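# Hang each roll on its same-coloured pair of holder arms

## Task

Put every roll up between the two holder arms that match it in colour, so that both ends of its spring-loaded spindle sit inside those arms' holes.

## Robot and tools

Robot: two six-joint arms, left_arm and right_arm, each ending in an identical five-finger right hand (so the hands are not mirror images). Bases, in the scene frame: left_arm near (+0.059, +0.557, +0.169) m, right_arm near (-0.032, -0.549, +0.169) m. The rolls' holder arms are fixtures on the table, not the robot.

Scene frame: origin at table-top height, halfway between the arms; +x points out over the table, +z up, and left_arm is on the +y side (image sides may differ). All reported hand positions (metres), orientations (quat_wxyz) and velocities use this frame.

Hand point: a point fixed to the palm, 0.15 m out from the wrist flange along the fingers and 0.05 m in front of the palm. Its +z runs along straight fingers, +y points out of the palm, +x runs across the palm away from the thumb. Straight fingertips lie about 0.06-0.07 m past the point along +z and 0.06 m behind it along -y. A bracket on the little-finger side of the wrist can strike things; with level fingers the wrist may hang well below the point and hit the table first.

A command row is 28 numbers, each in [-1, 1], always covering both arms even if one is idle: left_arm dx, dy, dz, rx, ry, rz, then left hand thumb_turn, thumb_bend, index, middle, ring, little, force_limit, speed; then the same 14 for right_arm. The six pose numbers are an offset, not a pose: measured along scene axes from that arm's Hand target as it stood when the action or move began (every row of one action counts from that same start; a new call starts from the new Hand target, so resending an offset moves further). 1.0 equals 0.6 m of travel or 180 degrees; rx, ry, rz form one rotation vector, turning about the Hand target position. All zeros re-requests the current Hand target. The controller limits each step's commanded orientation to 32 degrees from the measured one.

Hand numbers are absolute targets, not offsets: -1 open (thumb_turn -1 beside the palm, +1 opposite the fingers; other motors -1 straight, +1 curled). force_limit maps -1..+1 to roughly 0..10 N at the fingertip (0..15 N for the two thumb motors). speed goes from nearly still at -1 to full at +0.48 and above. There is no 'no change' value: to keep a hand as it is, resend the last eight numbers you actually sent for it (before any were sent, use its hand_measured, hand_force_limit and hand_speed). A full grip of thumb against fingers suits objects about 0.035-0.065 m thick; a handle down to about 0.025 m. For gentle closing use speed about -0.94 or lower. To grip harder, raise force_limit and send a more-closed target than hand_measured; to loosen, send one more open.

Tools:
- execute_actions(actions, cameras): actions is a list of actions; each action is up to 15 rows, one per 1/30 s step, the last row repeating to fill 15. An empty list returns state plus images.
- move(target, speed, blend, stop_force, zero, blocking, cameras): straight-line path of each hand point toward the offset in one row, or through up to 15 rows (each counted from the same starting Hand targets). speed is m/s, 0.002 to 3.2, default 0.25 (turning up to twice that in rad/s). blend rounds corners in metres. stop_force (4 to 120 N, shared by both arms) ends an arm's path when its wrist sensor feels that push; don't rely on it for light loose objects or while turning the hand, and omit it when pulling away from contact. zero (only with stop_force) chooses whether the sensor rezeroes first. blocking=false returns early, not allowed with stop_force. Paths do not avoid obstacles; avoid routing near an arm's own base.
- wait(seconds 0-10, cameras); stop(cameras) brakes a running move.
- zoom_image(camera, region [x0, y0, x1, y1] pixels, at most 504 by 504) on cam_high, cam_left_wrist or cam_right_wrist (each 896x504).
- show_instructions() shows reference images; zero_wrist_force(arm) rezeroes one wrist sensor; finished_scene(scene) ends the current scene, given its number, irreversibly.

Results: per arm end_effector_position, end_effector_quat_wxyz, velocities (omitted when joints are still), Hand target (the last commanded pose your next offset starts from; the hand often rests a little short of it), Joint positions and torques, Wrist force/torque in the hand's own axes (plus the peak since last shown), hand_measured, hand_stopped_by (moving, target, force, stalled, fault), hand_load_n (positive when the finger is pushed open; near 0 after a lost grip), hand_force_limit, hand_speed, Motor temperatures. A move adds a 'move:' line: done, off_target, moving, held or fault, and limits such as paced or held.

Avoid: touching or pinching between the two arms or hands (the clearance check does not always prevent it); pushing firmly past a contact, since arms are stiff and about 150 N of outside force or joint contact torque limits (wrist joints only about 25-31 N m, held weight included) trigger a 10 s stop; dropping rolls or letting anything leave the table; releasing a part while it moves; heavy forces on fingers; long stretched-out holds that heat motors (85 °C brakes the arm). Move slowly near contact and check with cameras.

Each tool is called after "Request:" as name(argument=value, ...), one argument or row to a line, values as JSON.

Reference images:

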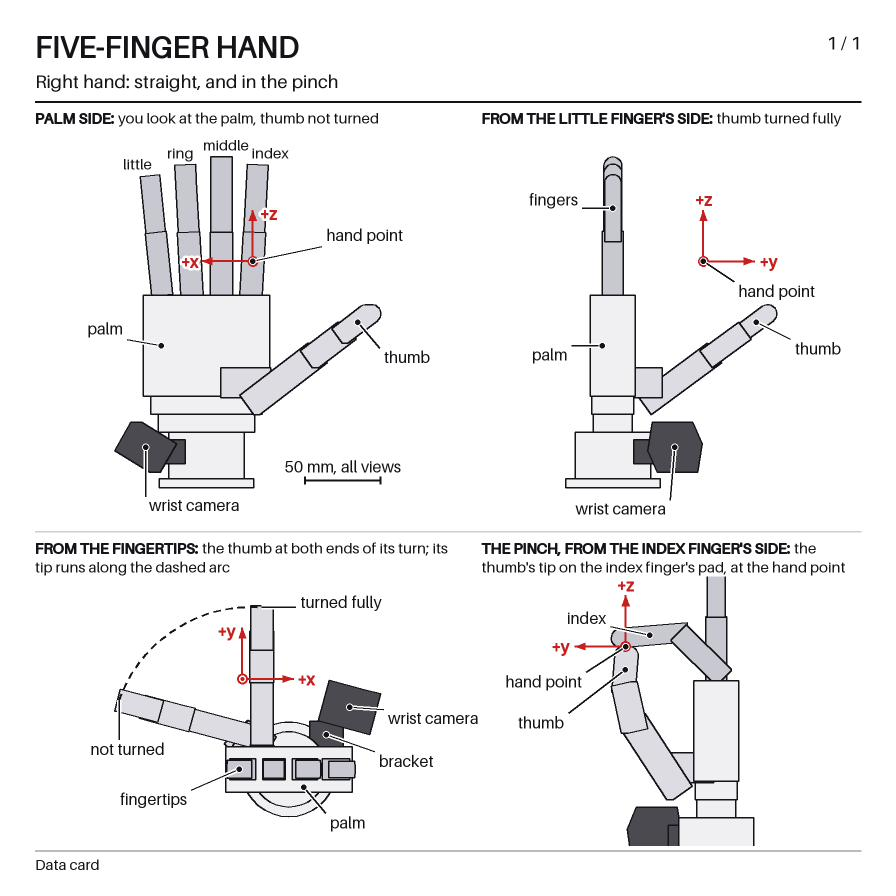

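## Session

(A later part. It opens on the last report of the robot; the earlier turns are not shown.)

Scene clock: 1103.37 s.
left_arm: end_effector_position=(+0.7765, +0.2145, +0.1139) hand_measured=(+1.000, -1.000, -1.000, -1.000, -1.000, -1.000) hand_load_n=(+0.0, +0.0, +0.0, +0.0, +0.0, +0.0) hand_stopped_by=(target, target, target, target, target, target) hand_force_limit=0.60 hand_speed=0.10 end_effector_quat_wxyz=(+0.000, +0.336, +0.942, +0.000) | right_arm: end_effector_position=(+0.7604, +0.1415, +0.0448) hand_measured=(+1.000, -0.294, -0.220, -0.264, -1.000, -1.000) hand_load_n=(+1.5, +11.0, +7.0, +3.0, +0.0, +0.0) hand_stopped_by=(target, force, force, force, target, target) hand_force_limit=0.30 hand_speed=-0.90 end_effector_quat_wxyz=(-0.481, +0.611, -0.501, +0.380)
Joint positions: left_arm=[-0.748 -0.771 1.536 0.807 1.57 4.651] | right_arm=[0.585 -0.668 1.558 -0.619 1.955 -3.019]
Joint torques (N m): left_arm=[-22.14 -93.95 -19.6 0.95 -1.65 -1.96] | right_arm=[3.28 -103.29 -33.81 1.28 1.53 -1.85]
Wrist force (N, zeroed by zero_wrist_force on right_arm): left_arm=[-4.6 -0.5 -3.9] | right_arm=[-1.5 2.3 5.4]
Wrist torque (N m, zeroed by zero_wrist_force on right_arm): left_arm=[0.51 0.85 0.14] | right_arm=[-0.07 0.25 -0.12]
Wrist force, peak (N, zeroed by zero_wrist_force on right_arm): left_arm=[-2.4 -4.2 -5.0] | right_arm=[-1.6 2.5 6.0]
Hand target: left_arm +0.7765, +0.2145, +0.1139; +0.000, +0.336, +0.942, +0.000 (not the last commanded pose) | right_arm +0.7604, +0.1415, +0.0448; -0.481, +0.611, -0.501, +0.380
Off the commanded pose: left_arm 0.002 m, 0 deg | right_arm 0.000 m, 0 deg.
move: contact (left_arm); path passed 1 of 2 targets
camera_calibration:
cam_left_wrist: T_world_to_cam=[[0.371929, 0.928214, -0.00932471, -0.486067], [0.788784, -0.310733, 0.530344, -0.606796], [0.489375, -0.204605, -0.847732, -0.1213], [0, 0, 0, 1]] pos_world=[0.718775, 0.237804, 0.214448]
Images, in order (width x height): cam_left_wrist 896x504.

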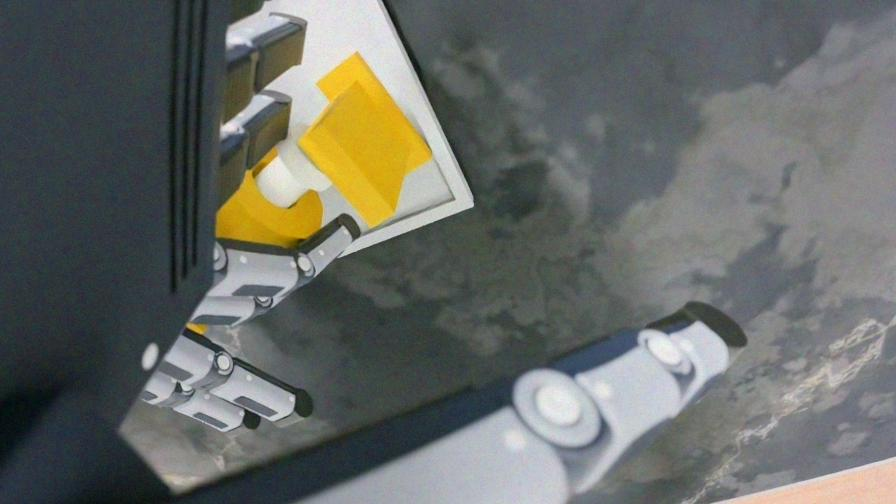

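Request:
move(
  target=[0.0089, 0.002, 0, 0, 0, 0, 1, -1, -1, -1, -1, -1, 0.6, 0.1, 0.0055, 0.0029, 0, 0, 0, -0.01944, 1, 0.55, 0.25, 0.25, -1, -1, 0.3, -0.9],
  speed=0.01,
  stop_force=15,
  cameras=["cam_left_wrist", "cam_right_wrist"],
)

Request:
zoom_image(
  camera="cam_left_wrist",
  region=[220, 100, 440, 260],
)

Request:
zoom_image(
  camera="cam_right_wrist",
  region=[320, 260, 520, 420],
)

Scene clock: 1107.83 s.
left_arm: end_effector_position=(+0.7818, +0.2157, +0.1139) hand_measured=(+1.000, -1.000, -1.000, -1.000, -1.000, -1.000) hand_load_n=(+0.0, +0.0, +0.0, +0.0, +0.0, +0.0) hand_stopped_by=(target, target, target, target, target, target) hand_force_limit=0.60 hand_speed=0.10 end_effector_quat_wxyz=(+0.000, +0.336, +0.942, +0.000) | right_arm: end_effector_position=(+0.7637, +0.1433, +0.0448) hand_measured=(+1.000, -0.294, -0.220, -0.264, -1.000, -1.000) hand_load_n=(+0.5, +11.0, +5.5, +2.5, +0.0, +0.0) hand_stopped_by=(target, force, force, force, target, target) hand_force_limit=0.30 hand_speed=-0.90 end_effector_quat_wxyz=(-0.469, +0.595, -0.520, +0.394)
Joint positions: left_arm=[-0.742 -0.766 1.526 0.812 1.57 4.658] | right_arm=[0.602 -0.654 1.529 -0.593 2.031 -2.996]
Joint torques (N m): left_arm=[12.33 -79.05 -33.3 6.42 -2.32 0.69] | right_arm=[20.4 -87.65 -35.19 1.26 1.88 1.94]
Wrist force (N, zeroed by zero_wrist_force on right_arm): left_arm=[-3.8 -0.6 -3.7] | right_arm=[-1.0 1.4 0.8]
Wrist torque (N m, zeroed by zero_wrist_force on right_arm): left_arm=[0.45 0.97 0.17] | right_arm=[-0.08 0.20 -0.13]
Wrist force, peak (N, zeroed by zero_wrist_force on right_arm): left_arm=[-5.2 -0.9 -3.7] | right_arm=[-1.4 2.5 6.0]
Hand target: left_arm +0.7818, +0.2157, +0.1139; +0.000, +0.336, +0.942, +0.000 | right_arm +0.7637, +0.1433, +0.0448; -0.469, +0.595, -0.520, +0.394
Off the commanded pose: left_arm 0.000 m, 0 deg | right_arm 0.000 m, 0 deg.
move: done
camera_calibration:
cam_left_wrist: T_world_to_cam=[[0.371929, 0.928214, -0.00932471, -0.489189], [0.788784, -0.310733, 0.530344, -0.610682], [0.489375, -0.204605, -0.847732, -0.123697], [0, 0, 0, 1]] pos_world=[0.724175, 0.239004, 0.214448]
cam_right_wrist: T_world_to_cam=[[-0.210983, -0.233593, -0.949168, 0.243365], [-0.646269, 0.761849, -0.0438399, 0.392013], [0.733364, 0.604169, -0.311701, -0.520147], [0, 0, 0, 1]] pos_world=[0.686148, 0.07245, 0.0860496]
Images, in order (width x height): cam_left_wrist 896x504, cam_right_wrist 896x504.

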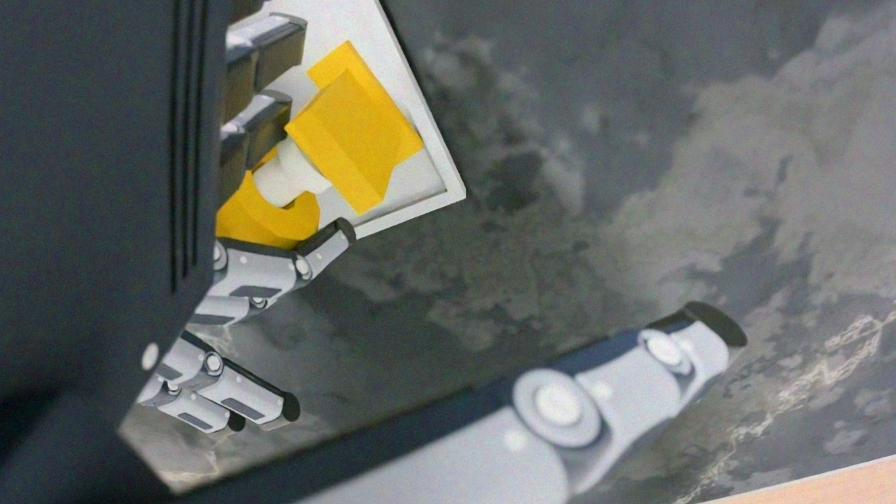

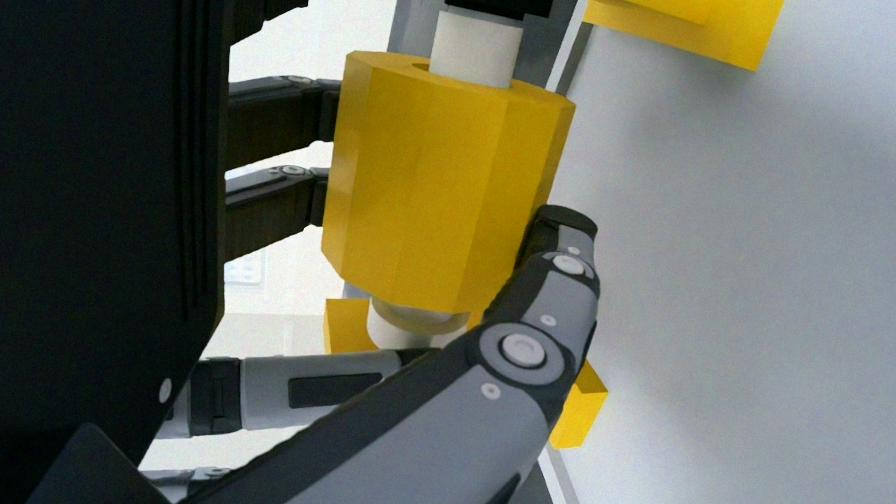

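Scaled by 2.291 from the camera's 896x504 image, which has a finer 1280x720 frame.

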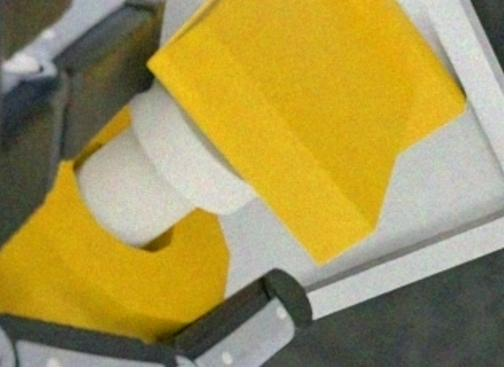

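Scaled by 2.520 from the camera's 896x504 image, which has a finer 1280x720 frame.

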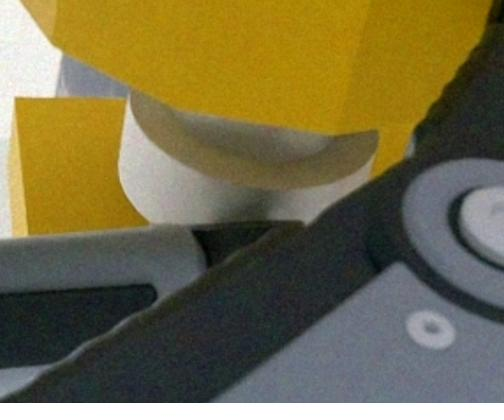

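Request:
move(
  target=[0.0058, 0.0013, 0, 0, 0, 0, 1, -1, -1, -1, -1, -1, 0.6, 0.1, 0.0036, 0.0016, 0, 0, 0, -0.01222, 1, 0.55, 0.25, 0.25, -1, -1, 0.3, -0.9],
  speed=0.01,
  stop_force=12,
  cameras=["cam_left_wrist", "cam_right_wrist"],
)

Request:
zoom_image(
  camera="cam_left_wrist",
  region=[220, 100, 440, 260],
)

Request:
zoom_image(
  camera="cam_right_wrist",
  region=[320, 260, 520, 420],
)

Scene clock: 1111.20 s.
left_arm: end_effector_position=(+0.7853, +0.2165, +0.1139) hand_measured=(+1.000, -1.000, -1.000, -1.000, -1.000, -1.000) hand_load_n=(+0.0, +0.0, +0.5, +0.0, +0.0, +0.0) hand_stopped_by=(target, target, target, target, target, target) hand_force_limit=0.60 hand_speed=0.10 end_effector_quat_wxyz=(+0.000, +0.336, +0.942, +0.000) | right_arm: end_effector_position=(+0.7659, +0.1442, +0.0448) hand_measured=(+1.000, -0.294, -0.220, -0.264, -1.000, -1.000) hand_load_n=(+1.0, +11.0, +6.0, +2.5, +0.0, +0.0) hand_stopped_by=(target, force, force, force, target, target) hand_force_limit=0.30 hand_speed=-0.90 end_effector_quat_wxyz=(-0.461, +0.585, -0.531, +0.403)
Joint positions: left_arm=[-0.738 -0.763 1.519 0.815 1.57 4.662] | right_arm=[0.612 -0.645 1.508 -0.574 2.077 -2.98]
Joint torques (N m): left_arm=[16.64 -78.94 -33.33 6.22 -0.03 0.47] | right_arm=[21.45 -87.79 -35.7 1.71 1.97 2.28]
Wrist force (N, zeroed by zero_wrist_force on right_arm): left_arm=[-3.7 -4.6 -3.0] | right_arm=[-1.1 -0.2 0.2]
Wrist torque (N m, zeroed by zero_wrist_force on right_arm): left_arm=[0.63 0.96 0.16] | right_arm=[-0.10 0.19 -0.26]
Wrist force, peak (N, zeroed by zero_wrist_force on right_arm): left_arm=[-3.6 -4.8 -3.1] | right_arm=[-1.3 2.2 1.0]
Hand target: left_arm +0.7853, +0.2165, +0.1139; +0.000, +0.336, +0.942, +0.000 | right_arm +0.7659, +0.1442, +0.0448; -0.461, +0.585, -0.531, +0.403
Off the commanded pose: left_arm 0.000 m, 0 deg | right_arm 0.000 m, 0 deg.
move: done
camera_calibration:
cam_left_wrist: T_world_to_cam=[[0.371929, 0.928214, -0.00932471, -0.491234], [0.788784, -0.310733, 0.530344, -0.613195], [0.489375, -0.204605, -0.847732, -0.125246], [0, 0, 0, 1]] pos_world=[0.727675, 0.239804, 0.214448]
cam_right_wrist: T_world_to_cam=[[-0.219792, -0.225334, -0.949166, 0.249624], [-0.616545, 0.786098, -0.0438517, 0.366405], [0.756018, 0.575565, -0.311707, -0.535607], [0, 0, 0, 1]] pos_world=[0.685699, 0.0764954, 0.0860496]
Images, in order (width x height): cam_left_wrist 896x504, cam_right_wrist 896x504.

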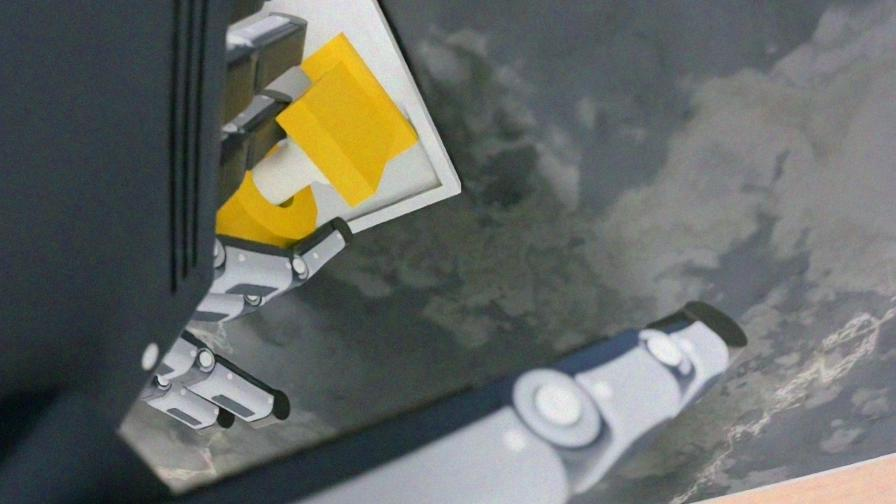

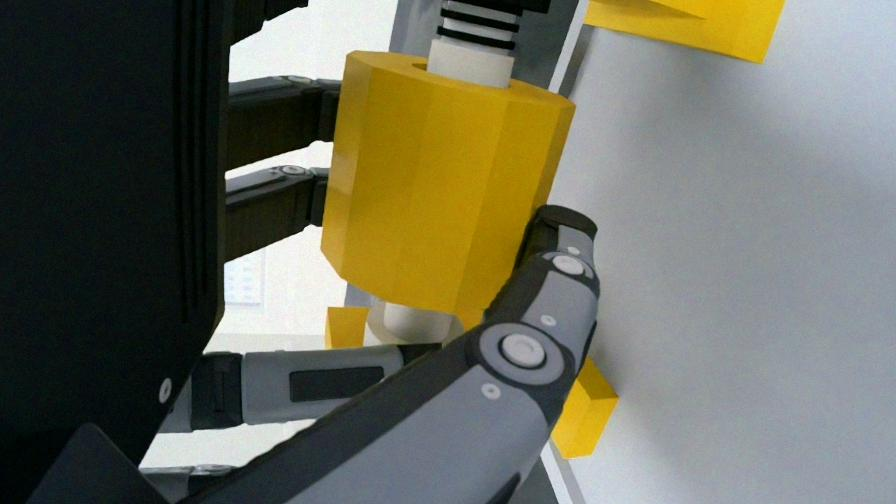

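Scaled by 2.291 from the camera's 896x504 image, which has a finer 1280x720 frame.

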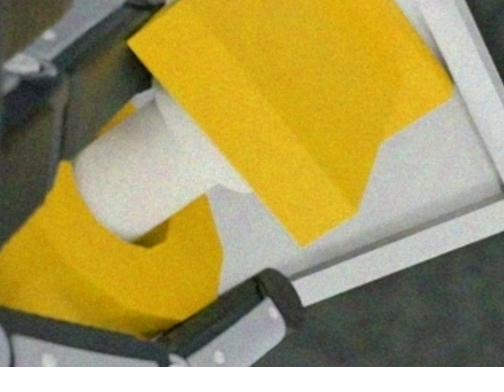

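Scaled by 2.520 from the camera's 896x504 image, which has a finer 1280x720 frame.

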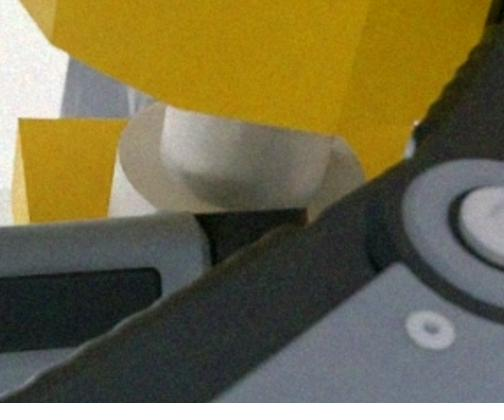

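Request:
move(
  target=[
    [-0.0163, -0.0037, 0, 0, 0, 0, 1, -1, -1, -1, -1, -1, 0.6, 0.1, 0, 0, 0, 0, 0, 0, 1, 0.55, 0.25, 0.25, -1, -1, 0.3, -0.9],
    [-0.0163, 0.03, 0.1, 0, 0, 0, 1, -1, -1, -1, -1, -1, 0.6, 0.1, 0, 0, 0, 0, 0, 0, 1, 0.55, 0.25, 0.25, -1, -1, 0.3, -0.9],
  ],
  speed=0.1,
  cameras=["cam_left_wrist", "cam_right_wrist"],
)

Request:
zoom_image(
  camera="cam_left_wrist",
  region=[220, 60, 460, 260],
)

Request:
zoom_image(
  camera="cam_right_wrist",
  region=[320, 260, 520, 420],
)

Scene clock: 1119.07 s.
left_arm: end_effector_position=(+0.7755, +0.2345, +0.1738) hand_measured=(+1.000, -1.000, -1.000, -1.000, -1.000, -1.000) hand_load_n=(+0.0, +0.0, +0.0, +0.0, +0.0, +0.0) hand_stopped_by=(target, target, target, target, target, target) hand_force_limit=0.60 hand_speed=0.10 end_effector_quat_wxyz=(+0.000, +0.336, +0.942, +0.000) | right_arm: end_effector_position=(+0.7658, +0.1442, +0.0448) hand_measured=(+1.000, -0.294, -0.220, -0.264, -1.000, -1.000) hand_load_n=(+0.5, +11.0, +6.0, +2.5, -0.5, +0.0) hand_stopped_by=(target, force, force, force, target, target) hand_force_limit=0.30 hand_speed=-0.90 end_effector_quat_wxyz=(-0.461, +0.585, -0.531, +0.403)
Joint positions: left_arm=[-0.729 -0.85 1.551 0.87 1.57 4.671] | right_arm=[0.612 -0.645 1.508 -0.574 2.077 -2.98]
Joint torques (N m): left_arm=[9.11 -95.81 -20.22 6.36 -0.5 1.85] | right_arm=[20.13 -90.01 -34.98 -0.92 -1.56 2.08]
Wrist force (N, zeroed by zero_wrist_force on right_arm): left_arm=[-5.4 0.8 -3.1] | right_arm=[-1.1 0.6 0.8]
Wrist torque (N m, zeroed by zero_wrist_force on right_arm): left_arm=[0.35 0.87 -0.25] | right_arm=[-0.02 0.17 -0.22]
Wrist force, peak (N, zeroed by zero_wrist_force on right_arm): left_arm=[-5.4 -4.0 -3.3] | right_arm=[2.1 0.4 0.6]
Hand target: left_arm +0.7755, +0.2345, +0.1739; +0.000, +0.336, +0.942, +0.000 | right_arm +0.7659, +0.1442, +0.0448; -0.461, +0.585, -0.531, +0.403
Off the commanded pose: left_arm 0.000 m, 0 deg | right_arm 0.000 m, 0 deg.
move: done
camera_calibration:
cam_left_wrist: T_world_to_cam=[[0.371959, 0.928203, -0.00930403, -0.503669], [0.78877, -0.310768, 0.530344, -0.631651], [0.489375, -0.204605, -0.847731, -0.0660092], [0, 0, 0, 1]] pos_world=[0.717875, 0.257704, 0.274348]
cam_right_wrist: T_world_to_cam=[[-0.219792, -0.225334, -0.949166, 0.249624], [-0.616545, 0.786098, -0.0438517, 0.366405], [0.756018, 0.575565, -0.311707, -0.535607], [0, 0, 0, 1]] pos_world=[0.685699, 0.0764954, 0.0860496]
Images, in order (width x height): cam_left_wrist 896x504, cam_right_wrist 896x504.

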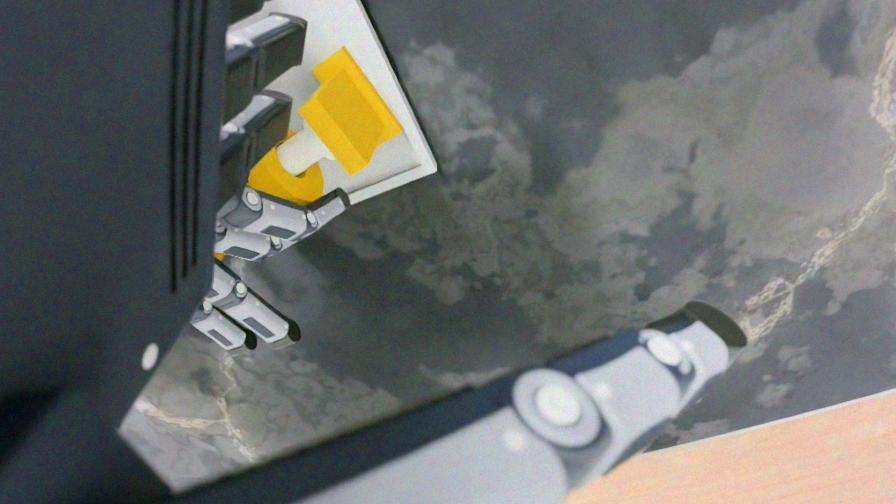

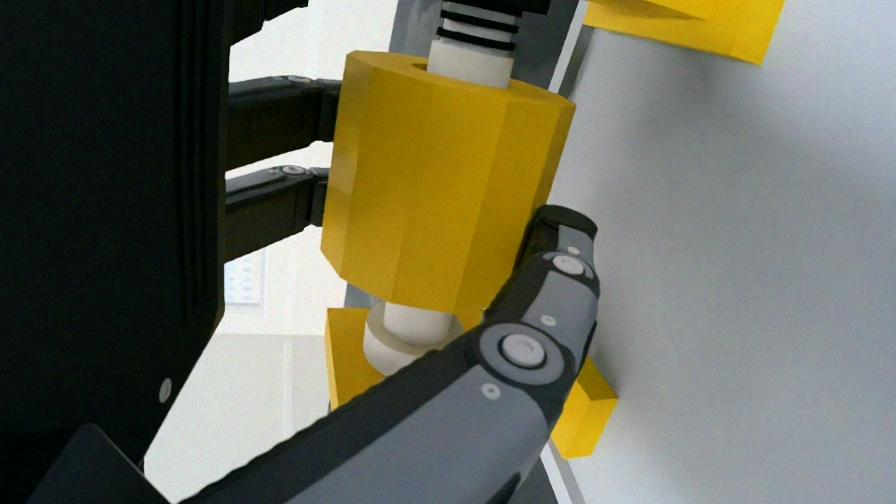

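Scaled by 2.100 from the camera's 896x504 image, which has a finer 1280x720 frame.

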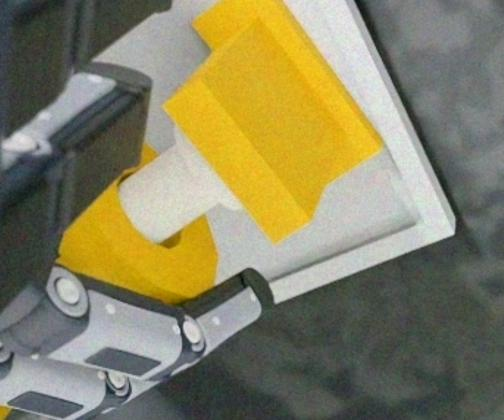

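Scaled by 2.520 from the camera's 896x504 image, which has a finer 1280x720 frame.

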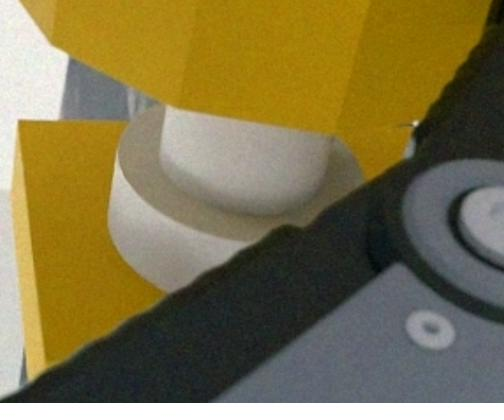

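Request:
move(
  target=[0, 0, 0, 0, 0, 0, 1, -1, -1, -1, -1, -1, 0.6, 0.1, 0, 0, 0, 0, 0, 0, 1, -0.4, -0.35, -0.4, -1, -1, 0.3, -0.8],
  speed=0.05,
)

Request:
move(
  target=[0, 0, 0, 0, 0, 0, 1, -1, -1, -1, -1, -1, 0.6, 0.1, 0, 0, 0, 0, 0, 0, 1, -0.8, -0.85, -0.85, -1, -1, 0.3, -0.3],
  speed=0.05,
  cameras=["cam_right_wrist"],
)

Scene clock: 1120.33 s.
left_arm: end_effector_position=(+0.7755, +0.2345, +0.1739) hand_measured=(+1.000, -1.000, -1.000, -1.000, -1.000, -1.000) hand_load_n=(+0.0, +0.0, +0.0, +0.0, +0.0, +0.0) hand_stopped_by=(target, target, target, target, target, target) hand_force_limit=0.60 hand_speed=0.10 end_effector_quat_wxyz=(+0.000, +0.336, +0.942, +0.000) | right_arm: end_effector_position=(+0.7658, +0.1442, +0.0448) hand_measured=(+1.000, -0.400, -0.350, -0.400, -1.000, -1.000) hand_load_n=(+0.0, +0.0, +0.0, +0.0, +0.0, +0.0) hand_stopped_by=(target, target, target, target, target, target) hand_force_limit=0.30 hand_speed=-0.80 end_effector_quat_wxyz=(-0.461, +0.585, -0.531, +0.403)
Joint positions: left_arm=[-0.729 -0.85 1.551 0.87 1.57 4.671] | right_arm=[0.612 -0.645 1.508 -0.574 2.077 -2.98]
Joint torques (N m): left_arm=[12.46 -91.35 -20.85 6.98 1.11 1.95] | right_arm=[18.67 -90.75 -34.63 -1.83 -1.4 2.08]
Wrist force (N, zeroed by zero_wrist_force on right_arm): left_arm=[-5.3 0.9 -2.8] | right_arm=[-0.9 0.3 0.4]
Wrist torque (N m, zeroed by zero_wrist_force on right_arm): left_arm=[0.34 0.84 -0.24] | right_arm=[0.01 0.15 -0.22]
Wrist force, peak (N, zeroed by zero_wrist_force on right_arm): left_arm=[-5.7 0.8 -2.9] | right_arm=[-1.6 0.4 1.0]
Hand target: left_arm +0.7755, +0.2345, +0.1739; +0.000, +0.336, +0.942, +0.000 | right_arm +0.7659, +0.1442, +0.0448; -0.461, +0.585, -0.531, +0.403
Off the commanded pose: left_arm 0.000 m, 0 deg | right_arm 0.000 m, 0 deg.
move: done

Scene clock: 1121.00 s.
left_arm: end_effector_position=(+0.7755, +0.2345, +0.1739) hand_measured=(+1.000, -1.000, -1.000, -1.000, -1.000, -1.000) hand_load_n=(+0.0, +0.0, +0.0, +0.0, +0.0, +0.0) hand_stopped_by=(target, target, target, target, target, target) hand_force_limit=0.60 hand_speed=0.10 end_effector_quat_wxyz=(+0.000, +0.336, +0.942, +0.000) | right_arm: end_effector_position=(+0.7658, +0.1442, +0.0448) hand_measured=(+1.000, -0.800, -0.850, -0.850, -1.000, -1.000) hand_load_n=(+0.0, +0.0, +0.0, +0.0, +0.0, -0.5) hand_stopped_by=(target, target, target, target, target, target) hand_force_limit=0.30 hand_speed=-0.30 end_effector_quat_wxyz=(-0.461, +0.585, -0.531, +0.403)
Joint positions: left_arm=[-0.729 -0.85 1.551 0.87 1.57 4.671] | right_arm=[0.612 -0.645 1.508 -0.574 2.077 -2.98]
Joint torques (N m): left_arm=[12.62 -92.13 -20.65 7.02 0.8 2.17] | right_arm=[16.51 -91.75 -35 -1.86 -1.52 1.98]
Wrist force (N, zeroed by zero_wrist_force on right_arm): left_arm=[-5.0 1.1 -2.5] | right_arm=[-1.0 -0.3 0.7]
Wrist torque (N m, zeroed by zero_wrist_force on right_arm): left_arm=[0.35 0.79 -0.22] | right_arm=[-0.10 0.15 -0.25]
Wrist force, peak (N, zeroed by zero_wrist_force on right_arm): left_arm=[-5.5 0.6 -2.9] | right_arm=[-1.5 -0.2 0.8]
Hand target: left_arm +0.7755, +0.2345, +0.1739; +0.000, +0.336, +0.942, +0.000 | right_arm +0.7659, +0.1442, +0.0448; -0.461, +0.585, -0.531, +0.403
Off the commanded pose: left_arm 0.000 m, 0 deg | right_arm 0.000 m, 0 deg.
move: done
camera_calibration:
cam_right_wrist: T_world_to_cam=[[-0.219792, -0.225334, -0.949166, 0.249624], [-0.616545, 0.786098, -0.0438517, 0.366405], [0.756018, 0.575565, -0.311707, -0.535607], [0, 0, 0, 1]] pos_world=[0.685699, 0.0764954, 0.0860496]
Images, in order (width x height): cam_right_wrist 896x504.

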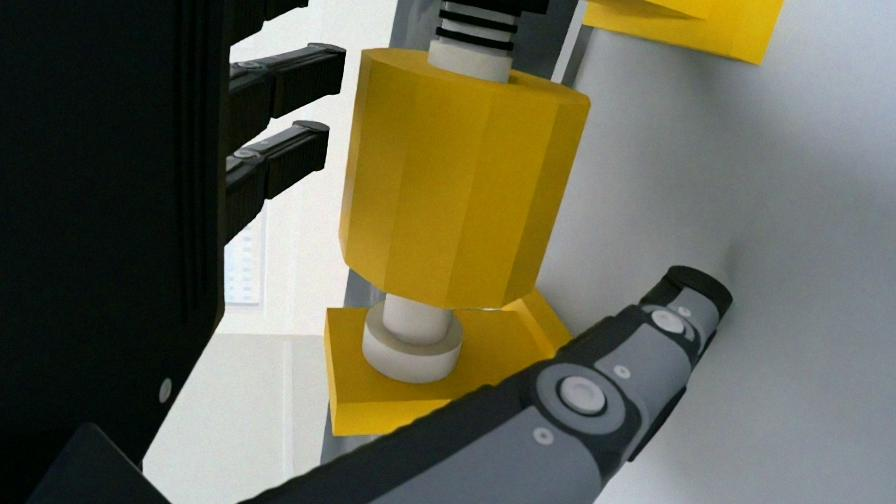

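Request:
move(
  target=[0, 0, 0, 0, 0, 0, 1, -1, -1, -1, -1, -1, 0.6, 0.1, -0.1121, -0.013, 0.0289, 0, 0, 0, 1, -0.8, -0.85, -0.85, -1, -1, 0.3, -0.3],
  speed=0.1,
  stop_force=6,
  cameras=["cam_left_wrist", "cam_right_wrist"],
)

Scene clock: 1123.30 s.
left_arm: end_effector_position=(+0.7755, +0.2345, +0.1739) hand_measured=(+1.000, -1.000, -1.000, -1.000, -1.000, -1.000) hand_load_n=(+0.5, +0.0, +0.0, +0.0, +0.0, +0.0) hand_stopped_by=(target, target, target, target, target, target) hand_force_limit=0.60 hand_speed=0.10 end_effector_quat_wxyz=(+0.000, +0.336, +0.942, +0.000) | right_arm: end_effector_position=(+0.7081, +0.1377, +0.0598) hand_measured=(+1.000, -0.800, -0.850, -0.850, -1.000, -1.000) hand_load_n=(+0.0, +0.0, +0.0, +0.0, +0.0, +0.0) hand_stopped_by=(target, target, target, target, target, target) hand_force_limit=0.30 hand_speed=-0.30 end_effector_quat_wxyz=(-0.462, +0.585, -0.531, +0.403)
Joint positions: left_arm=[-0.729 -0.85 1.551 0.87 1.57 4.671] | right_arm=[0.649 -0.708 1.613 -0.61 2.113 -2.968]
Joint torques (N m): left_arm=[12.3 -91.86 -21.01 6.97 0.95 1.99] | right_arm=[-17.41 -82.13 -33.17 1.75 -1.39 -1.89]
Wrist force (N, zeroed by zero_wrist_force on right_arm): left_arm=[-5.2 0.6 -2.9] | right_arm=[-1.6 -0.7 0.7]
Wrist torque (N m, zeroed by zero_wrist_force on right_arm): left_arm=[0.32 0.83 -0.24] | right_arm=[-0.14 0.26 -0.18]
Wrist force, peak (N, zeroed by zero_wrist_force on right_arm): left_arm=[-5.5 1.0 -3.0] | right_arm=[-2.2 -11.9 11.5]
Hand target: left_arm +0.7755, +0.2345, +0.1739; +0.000, +0.336, +0.942, +0.000 | right_arm +0.7081, +0.1377, +0.0598; -0.462, +0.585, -0.531, +0.403 (not the last commanded pose)
Off the commanded pose: left_arm 0.000 m, 0 deg | right_arm 0.010 m, 0 deg.
move: contact (right_arm)
camera_calibration:
cam_left_wrist: T_world_to_cam=[[0.371929, 0.928214, -0.00932471, -0.503737], [0.788784, -0.310733, 0.530344, -0.631692], [0.489375, -0.204605, -0.847732, -0.0659035], [0, 0, 0, 1]] pos_world=[0.717875, 0.257804, 0.274448]
cam_right_wrist: T_world_to_cam=[[-0.219577, -0.225137, -0.949263, 0.249553], [-0.616483, 0.786147, -0.0438504, 0.336634], [0.756132, 0.575575, -0.311413, -0.483612], [0, 0, 0, 1]] pos_world=[0.627999, 0.0698951, 0.10105]
Images, in order (width x height): cam_left_wrist 896x504, cam_right_wrist 896x504.

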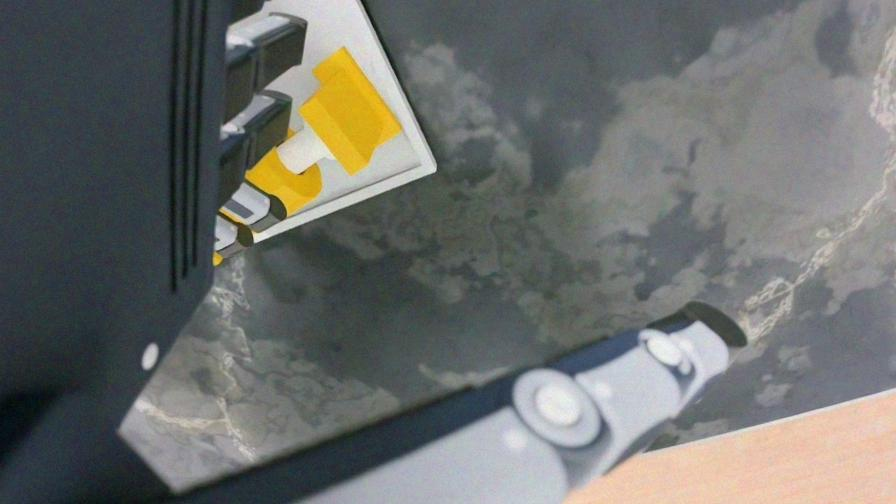

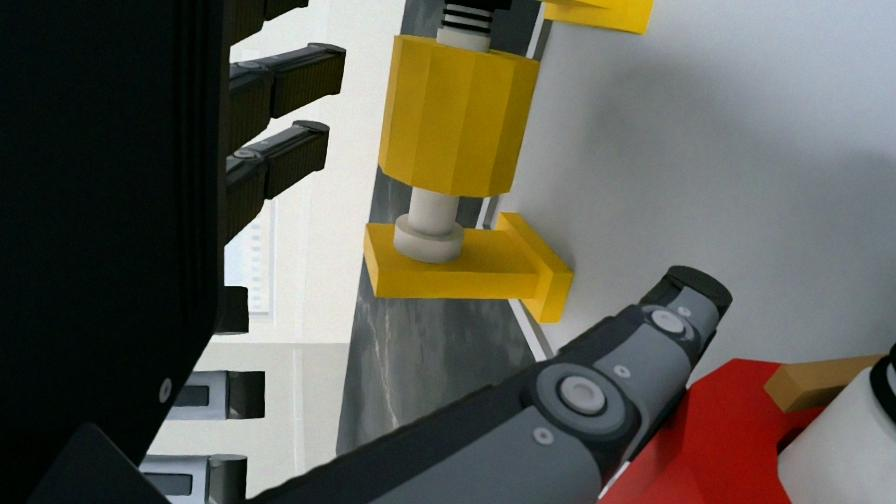

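Request:
move(
  target=[
    [0, 0, 0, 0, 0, 0, 1, -1, -1, -1, -1, -1, 0.6, 0.1, 0.0165, 0.002, 0.012, 0, 0, 0, 1, -0.8, -0.85, -0.85, -1, -1, 0.3, -0.3],
    [0, 0, 0, 0, 0, 0, 1, -1, -1, -1, -1, -1, 0.6, 0.1, 0.0165, 0.002, 0.15, 0, 0, 0, 1, -0.8, -0.85, -0.85, -1, -1, 0.3, -0.3],
  ],
  speed=0.08,
  cameras=["cam_high", "cam_right_wrist"],
)

Request:
zoom_image(
  camera="cam_high",
  region=[390, 180, 550, 260],
)

Scene clock: 1126.43 s.
left_arm: end_effector_position=(+0.7755, +0.2345, +0.1739) hand_measured=(+1.000, -1.000, -1.000, -1.000, -1.000, -1.000) hand_load_n=(+0.0, -0.5, +0.0, +0.0, +0.0, +0.0) hand_stopped_by=(target, target, target, target, target, target) hand_force_limit=0.60 hand_speed=0.10 end_effector_quat_wxyz=(+0.000, +0.336, +0.942, +0.000) | right_arm: end_effector_position=(+0.7180, +0.1389, +0.1497) hand_measured=(+1.000, -0.800, -0.850, -0.850, -1.000, -1.000) hand_load_n=(+0.0, +0.0, +0.0, +0.0, +0.0, +0.0) hand_stopped_by=(target, target, target, target, target, target) hand_force_limit=0.30 hand_speed=-0.30 end_effector_quat_wxyz=(-0.461, +0.585, -0.531, +0.403)
Joint positions: left_arm=[-0.729 -0.85 1.551 0.87 1.57 4.671] | right_arm=[0.642 -0.81 1.597 -0.494 2.107 -2.97]
Joint torques (N m): left_arm=[12.5 -89.65 -22.71 6.99 0.86 2.44] | right_arm=[-18.56 -94.98 -37.95 2.03 -1.59 0.34]
Wrist force (N, zeroed by zero_wrist_force on right_arm): left_arm=[-5.1 1.0 -2.5] | right_arm=[-1.8 -0.3 0.7]
Wrist torque (N m, zeroed by zero_wrist_force on right_arm): left_arm=[0.34 0.81 -0.22] | right_arm=[-0.08 0.28 -0.12]
Wrist force, peak (N, zeroed by zero_wrist_force on right_arm): left_arm=[-5.5 0.7 -3.0] | right_arm=[-1.9 -0.6 1.0]
Hand target: left_arm +0.7755, +0.2345, +0.1739; +0.000, +0.336, +0.942, +0.000 | right_arm +0.7180, +0.1389, +0.1498; -0.462, +0.585, -0.531, +0.403
Off the commanded pose: left_arm 0.000 m, 0 deg | right_arm 0.000 m, 0 deg.
move: done
camera_calibration:
cam_right_wrist: T_world_to_cam=[[-0.219664, -0.225207, -0.949226, 0.337389], [-0.616427, 0.786189, -0.0438755, 0.345702], [0.756151, 0.575491, -0.311521, -0.463778], [0, 0, 0, 1]] pos_world=[0.637899, 0.0710951, 0.19095]
Images, in order (width x height): cam_high 896x504, cam_right_wrist 896x504.

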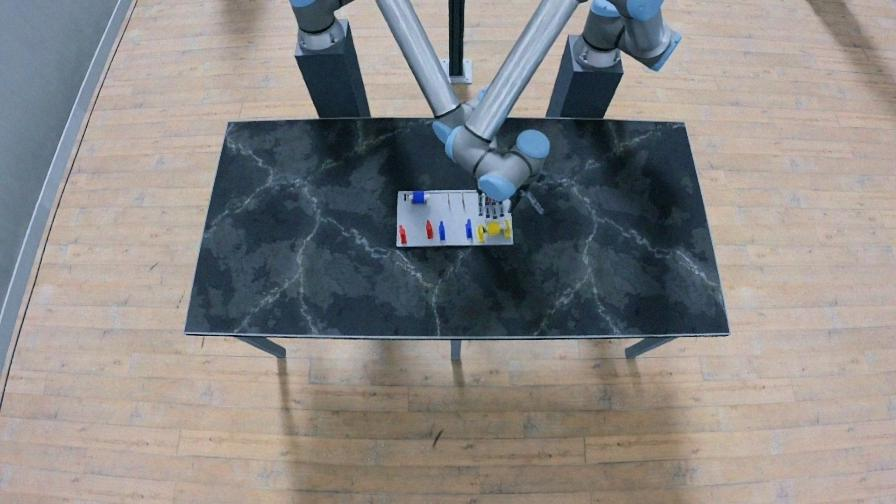

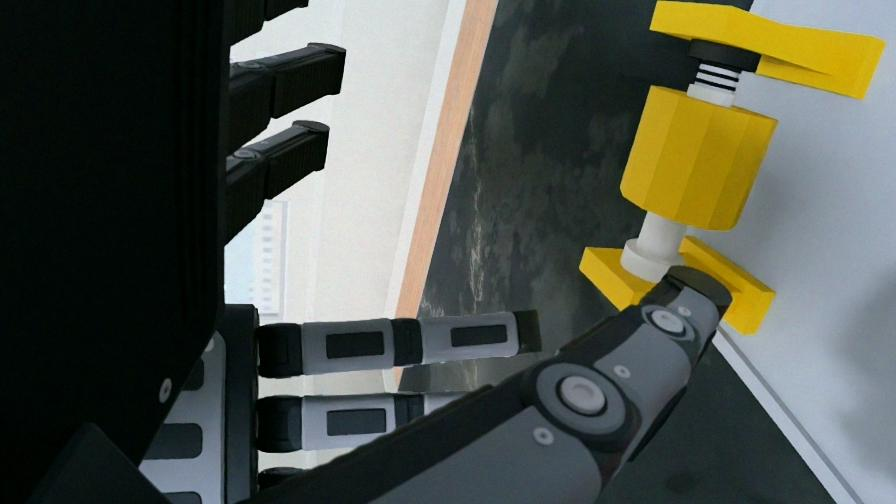

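Scaled by 3.150 from the camera's 896x504 image, which has a finer 1280x720 frame.

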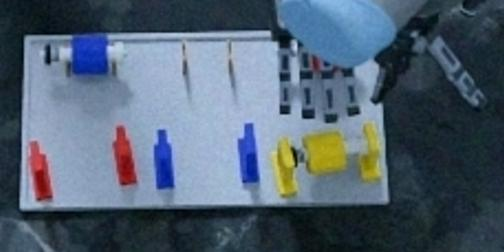

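Request:
move(
  target=[
    [-0.1, 0.15, 0.15, 0, 0, 0, 1, -1, -1, -1, -1, -1, 0.6, 0.1, -0.06, -0.02, 0.1, 0, 0.03, -0.018, 1, -0.6, -0.9, -0.9, -1, -1, 0.3, 0],
    [-0.12, 0.2, 0.21, 0, 0, -0.2222, 1, -1, -1, -1, -1, -1, 0.6, 0.1, -0.1967, -0.0515, 0.03, -0.0094, 0.0607, -0.036, 1, -0.6, -0.9, -0.9, -1, -1, 0.3, 0],
  ],
  speed=0.25,
  blend=[0.04, 0],
  cameras=["cam_high", "cam_right_wrist"],
)

Request:
zoom_image(
  camera="cam_high",
  region=[390, 180, 550, 260],
)

Scene clock: 1134.13 s.
left_arm: end_effector_position=(+0.7035, +0.3545, +0.2999) hand_measured=(+1.000, -1.000, -1.000, -1.000, -1.000, -1.000) hand_load_n=(+0.0, +0.0, +0.0, +0.5, +0.0, +0.0) hand_stopped_by=(target, target, target, target, target, target) hand_force_limit=0.60 hand_speed=0.10 end_effector_quat_wxyz=(+0.000, +0.638, +0.770, +0.000) | right_arm: end_effector_position=(+0.6000, +0.1080, +0.1678) hand_measured=(+1.000, -0.600, -0.900, -0.900, -1.000, -1.000) hand_load_n=(+0.0, +0.0, +0.0, +0.0, +0.0, +0.0) hand_stopped_by=(target, target, target, target, target, target) hand_force_limit=0.30 hand_speed=0.00 end_effector_quat_wxyz=(-0.377, +0.597, -0.599, +0.379)
Joint positions: left_arm=[-0.598 -1.159 1.804 0.925 1.57 5.499] | right_arm=[0.723 -0.898 1.653 -0.177 2.239 -2.759]
Joint torques (N m): left_arm=[12.53 -73.38 -30.07 6.42 0.8 2.38] | right_arm=[19.7 -75.02 -21.4 3.84 2.54 2.25]
Wrist force (N, zeroed by zero_wrist_force on right_arm): left_arm=[-5.4 1.0 -2.9] | right_arm=[-1.4 -0.3 0.3]
Wrist torque (N m, zeroed by zero_wrist_force on right_arm): left_arm=[0.36 0.85 -0.32] | right_arm=[-0.09 0.22 -0.26]
Wrist force, peak (N, zeroed by zero_wrist_force on right_arm): left_arm=[-6.6 0.6 -1.9] | right_arm=[-2.1 -1.2 0.7]
Hand target: left_arm +0.7035, +0.3545, +0.2999; +0.000, +0.638, +0.770, +0.000 | right_arm +0.6000, +0.1080, +0.1678; -0.377, +0.597, -0.599, +0.379
Off the commanded pose: left_arm 0.000 m, 0 deg | right_arm 0.000 m, 0 deg.
move: done
camera_calibration:
cam_right_wrist: T_world_to_cam=[[-0.419958, -0.216013, -0.881461, 0.429525], [-0.523814, 0.850843, 0.0410538, 0.221215], [0.741116, 0.478963, -0.470469, -0.305032], [0, 0, 0, 1]] pos_world=[0.522322, 0.0506627, 0.22602]
Images, in order (width x height): cam_high 896x504, cam_right_wrist 896x504.

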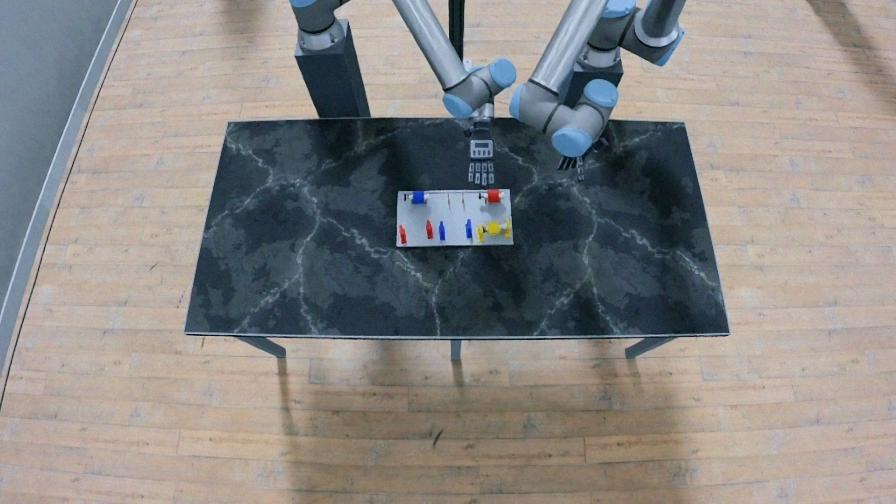

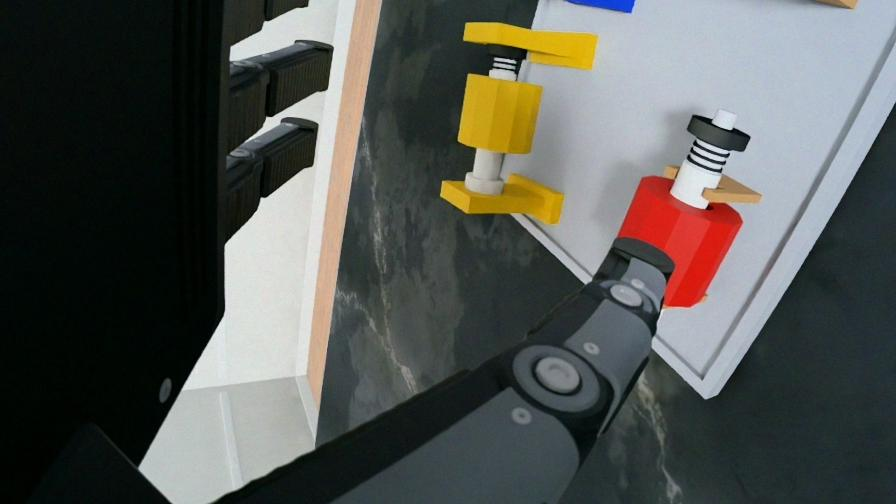

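Scaled by 3.150 from the camera's 896x504 image, which has a finer 1280x720 frame.

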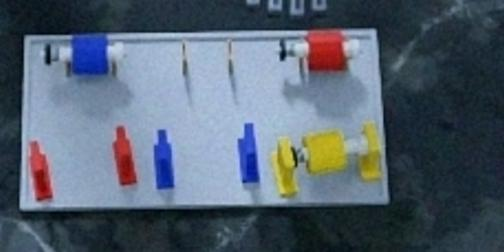

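Request:
move(
  target=[0, 0, 0, 0, 0, 0, 1, -1, -1, -1, -1, -1, 0.6, 0.1, -0.0383, 0.0557, -0.15, -0.0083, 0.0, 0.0, 1, -0.6, -0.9, -0.9, -1, -1, 0.3, 0],
  speed=0.15,
  cameras=["cam_right_wrist"],
)

Scene clock: 1138.97 s.
left_arm: end_effector_position=(+0.7035, +0.3545, +0.2999) hand_measured=(+1.000, -1.000, -1.000, -1.000, -1.000, -1.000) hand_load_n=(+0.0, +0.0, +0.0, +0.0, +0.0, +0.0) hand_stopped_by=(target, target, target, target, target, target) hand_force_limit=0.60 hand_speed=0.10 end_effector_quat_wxyz=(+0.000, +0.638, +0.770, +0.000) | right_arm: end_effector_position=(+0.5771, +0.1414, +0.0779) hand_measured=(+1.000, -0.600, -0.900, -0.900, -1.000, -1.000) hand_load_n=(+0.0, +0.0, +0.0, +0.0, +0.0, +0.0) hand_stopped_by=(target, target, target, target, target, target) hand_force_limit=0.30 hand_speed=0.00 end_effector_quat_wxyz=(-0.369, +0.601, -0.594, +0.387)
Joint positions: left_arm=[-0.598 -1.159 1.804 0.925 1.57 5.5] | right_arm=[0.781 -0.764 1.609 -0.234 2.298 -2.736]
Joint torques (N m): left_arm=[12.01 -71.74 -36.16 7.28 0.82 1.88] | right_arm=[20.3 -77.55 -34.81 -1.94 2.71 2.28]
Wrist force (N, zeroed by zero_wrist_force on right_arm): left_arm=[-5.6 1.0 -3.1] | right_arm=[-1.5 -0.3 0.3]
Wrist torque (N m, zeroed by zero_wrist_force on right_arm): left_arm=[0.37 0.89 -0.33] | right_arm=[-0.10 0.22 -0.29]
Wrist force, peak (N, zeroed by zero_wrist_force on right_arm): left_arm=[-5.7 1.1 -3.2] | right_arm=[-3.0 -0.4 1.7]
Hand target: left_arm +0.7035, +0.3545, +0.2999; +0.000, +0.638, +0.770, +0.000 | right_arm +0.5770, +0.1414, +0.0778; -0.369, +0.601, -0.594, +0.387
Off the commanded pose: left_arm 0.000 m, 0 deg | right_arm 0.000 m, 0 deg.
move: done
camera_calibration:
cam_right_wrist: T_world_to_cam=[[-0.419995, -0.238866, -0.875527, 0.350591], [-0.52378, 0.851644, 0.0189102, 0.186046], [0.74112, 0.466525, -0.4828, -0.343572], [0, 0, 0, 1]] pos_world=[0.499322, 0.0855845, 0.137557]
Images, in order (width x height): cam_right_wrist 896x504.

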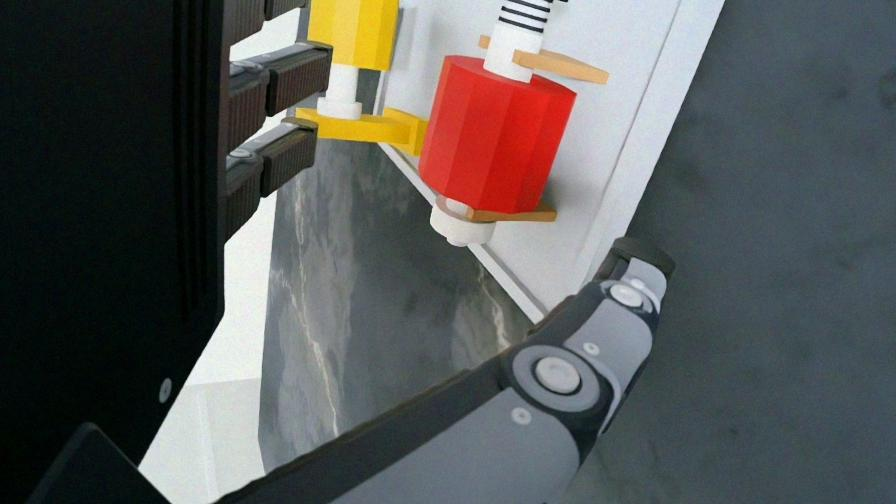

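Request:
move(
  target=[0, 0, 0, 0, 0, 0, 1, -1, -1, -1, -1, -1, 0.6, 0.1, 0.0382, -0.002, -0.0533, 0, 0.0, 0.0, 1, -0.6, -0.9, -0.9, -1, -1, 0.3, 0],
  speed=0.12,
  cameras=["cam_right_wrist"],
)

Scene clock: 1141.23 s.
left_arm: end_effector_position=(+0.7035, +0.3545, +0.2999) hand_measured=(+1.000, -1.000, -1.000, -1.000, -1.000, -1.000) hand_load_n=(+0.0, +0.0, +0.0, +0.0, +0.0, +0.0) hand_stopped_by=(target, target, target, target, target, target) hand_force_limit=0.60 hand_speed=0.10 end_effector_quat_wxyz=(+0.000, +0.638, +0.770, +0.000) | right_arm: end_effector_position=(+0.5999, +0.1402, +0.0460) hand_measured=(+1.000, -0.600, -0.900, -0.900, -1.000, -1.000) hand_load_n=(+0.0, +0.0, +0.0, +0.0, +0.0, +0.0) hand_stopped_by=(target, target, target, target, target, target) hand_force_limit=0.30 hand_speed=0.00 end_effector_quat_wxyz=(-0.369, +0.601, -0.594, +0.387)
Joint positions: left_arm=[-0.598 -1.159 1.804 0.925 1.57 5.5] | right_arm=[0.758 -0.715 1.583 -0.269 2.279 -2.753]
Joint torques (N m): left_arm=[13.59 -70.54 -35.97 6.74 1.01 1.91] | right_arm=[-17.75 -76.63 -34.54 -1.79 -1.26 -1.57]
Wrist force (N, zeroed by zero_wrist_force on right_arm): left_arm=[-5.7 1.3 -2.8] | right_arm=[-1.4 -0.8 1.0]
Wrist torque (N m, zeroed by zero_wrist_force on right_arm): left_arm=[0.40 0.90 -0.32] | right_arm=[-0.21 0.20 -0.29]
Wrist force, peak (N, zeroed by zero_wrist_force on right_arm): left_arm=[-5.6 1.3 -3.3] | right_arm=[-2.6 -0.6 1.4]
Hand target: left_arm +0.7035, +0.3545, +0.2999; +0.000, +0.638, +0.770, +0.000 | right_arm +0.6000, +0.1402, +0.0459; -0.369, +0.601, -0.594, +0.387
Off the commanded pose: left_arm 0.000 m, 0 deg | right_arm 0.000 m, 0 deg.
move: done
camera_calibration:
cam_right_wrist: T_world_to_cam=[[-0.419995, -0.238866, -0.875527, 0.331864], [-0.52378, 0.851644, 0.0189102, 0.199615], [0.74112, 0.466525, -0.4828, -0.37536], [0, 0, 0, 1]] pos_world=[0.522122, 0.0843845, 0.105557]
Images, in order (width x height): cam_right_wrist 896x504.

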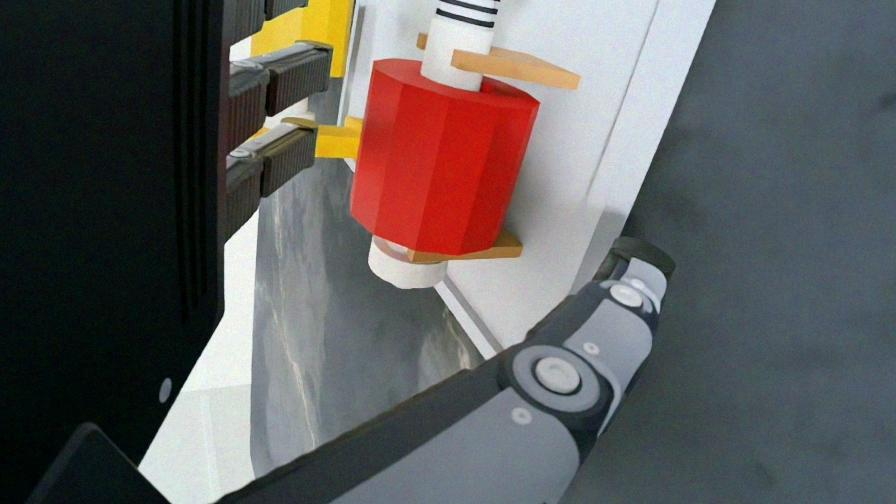

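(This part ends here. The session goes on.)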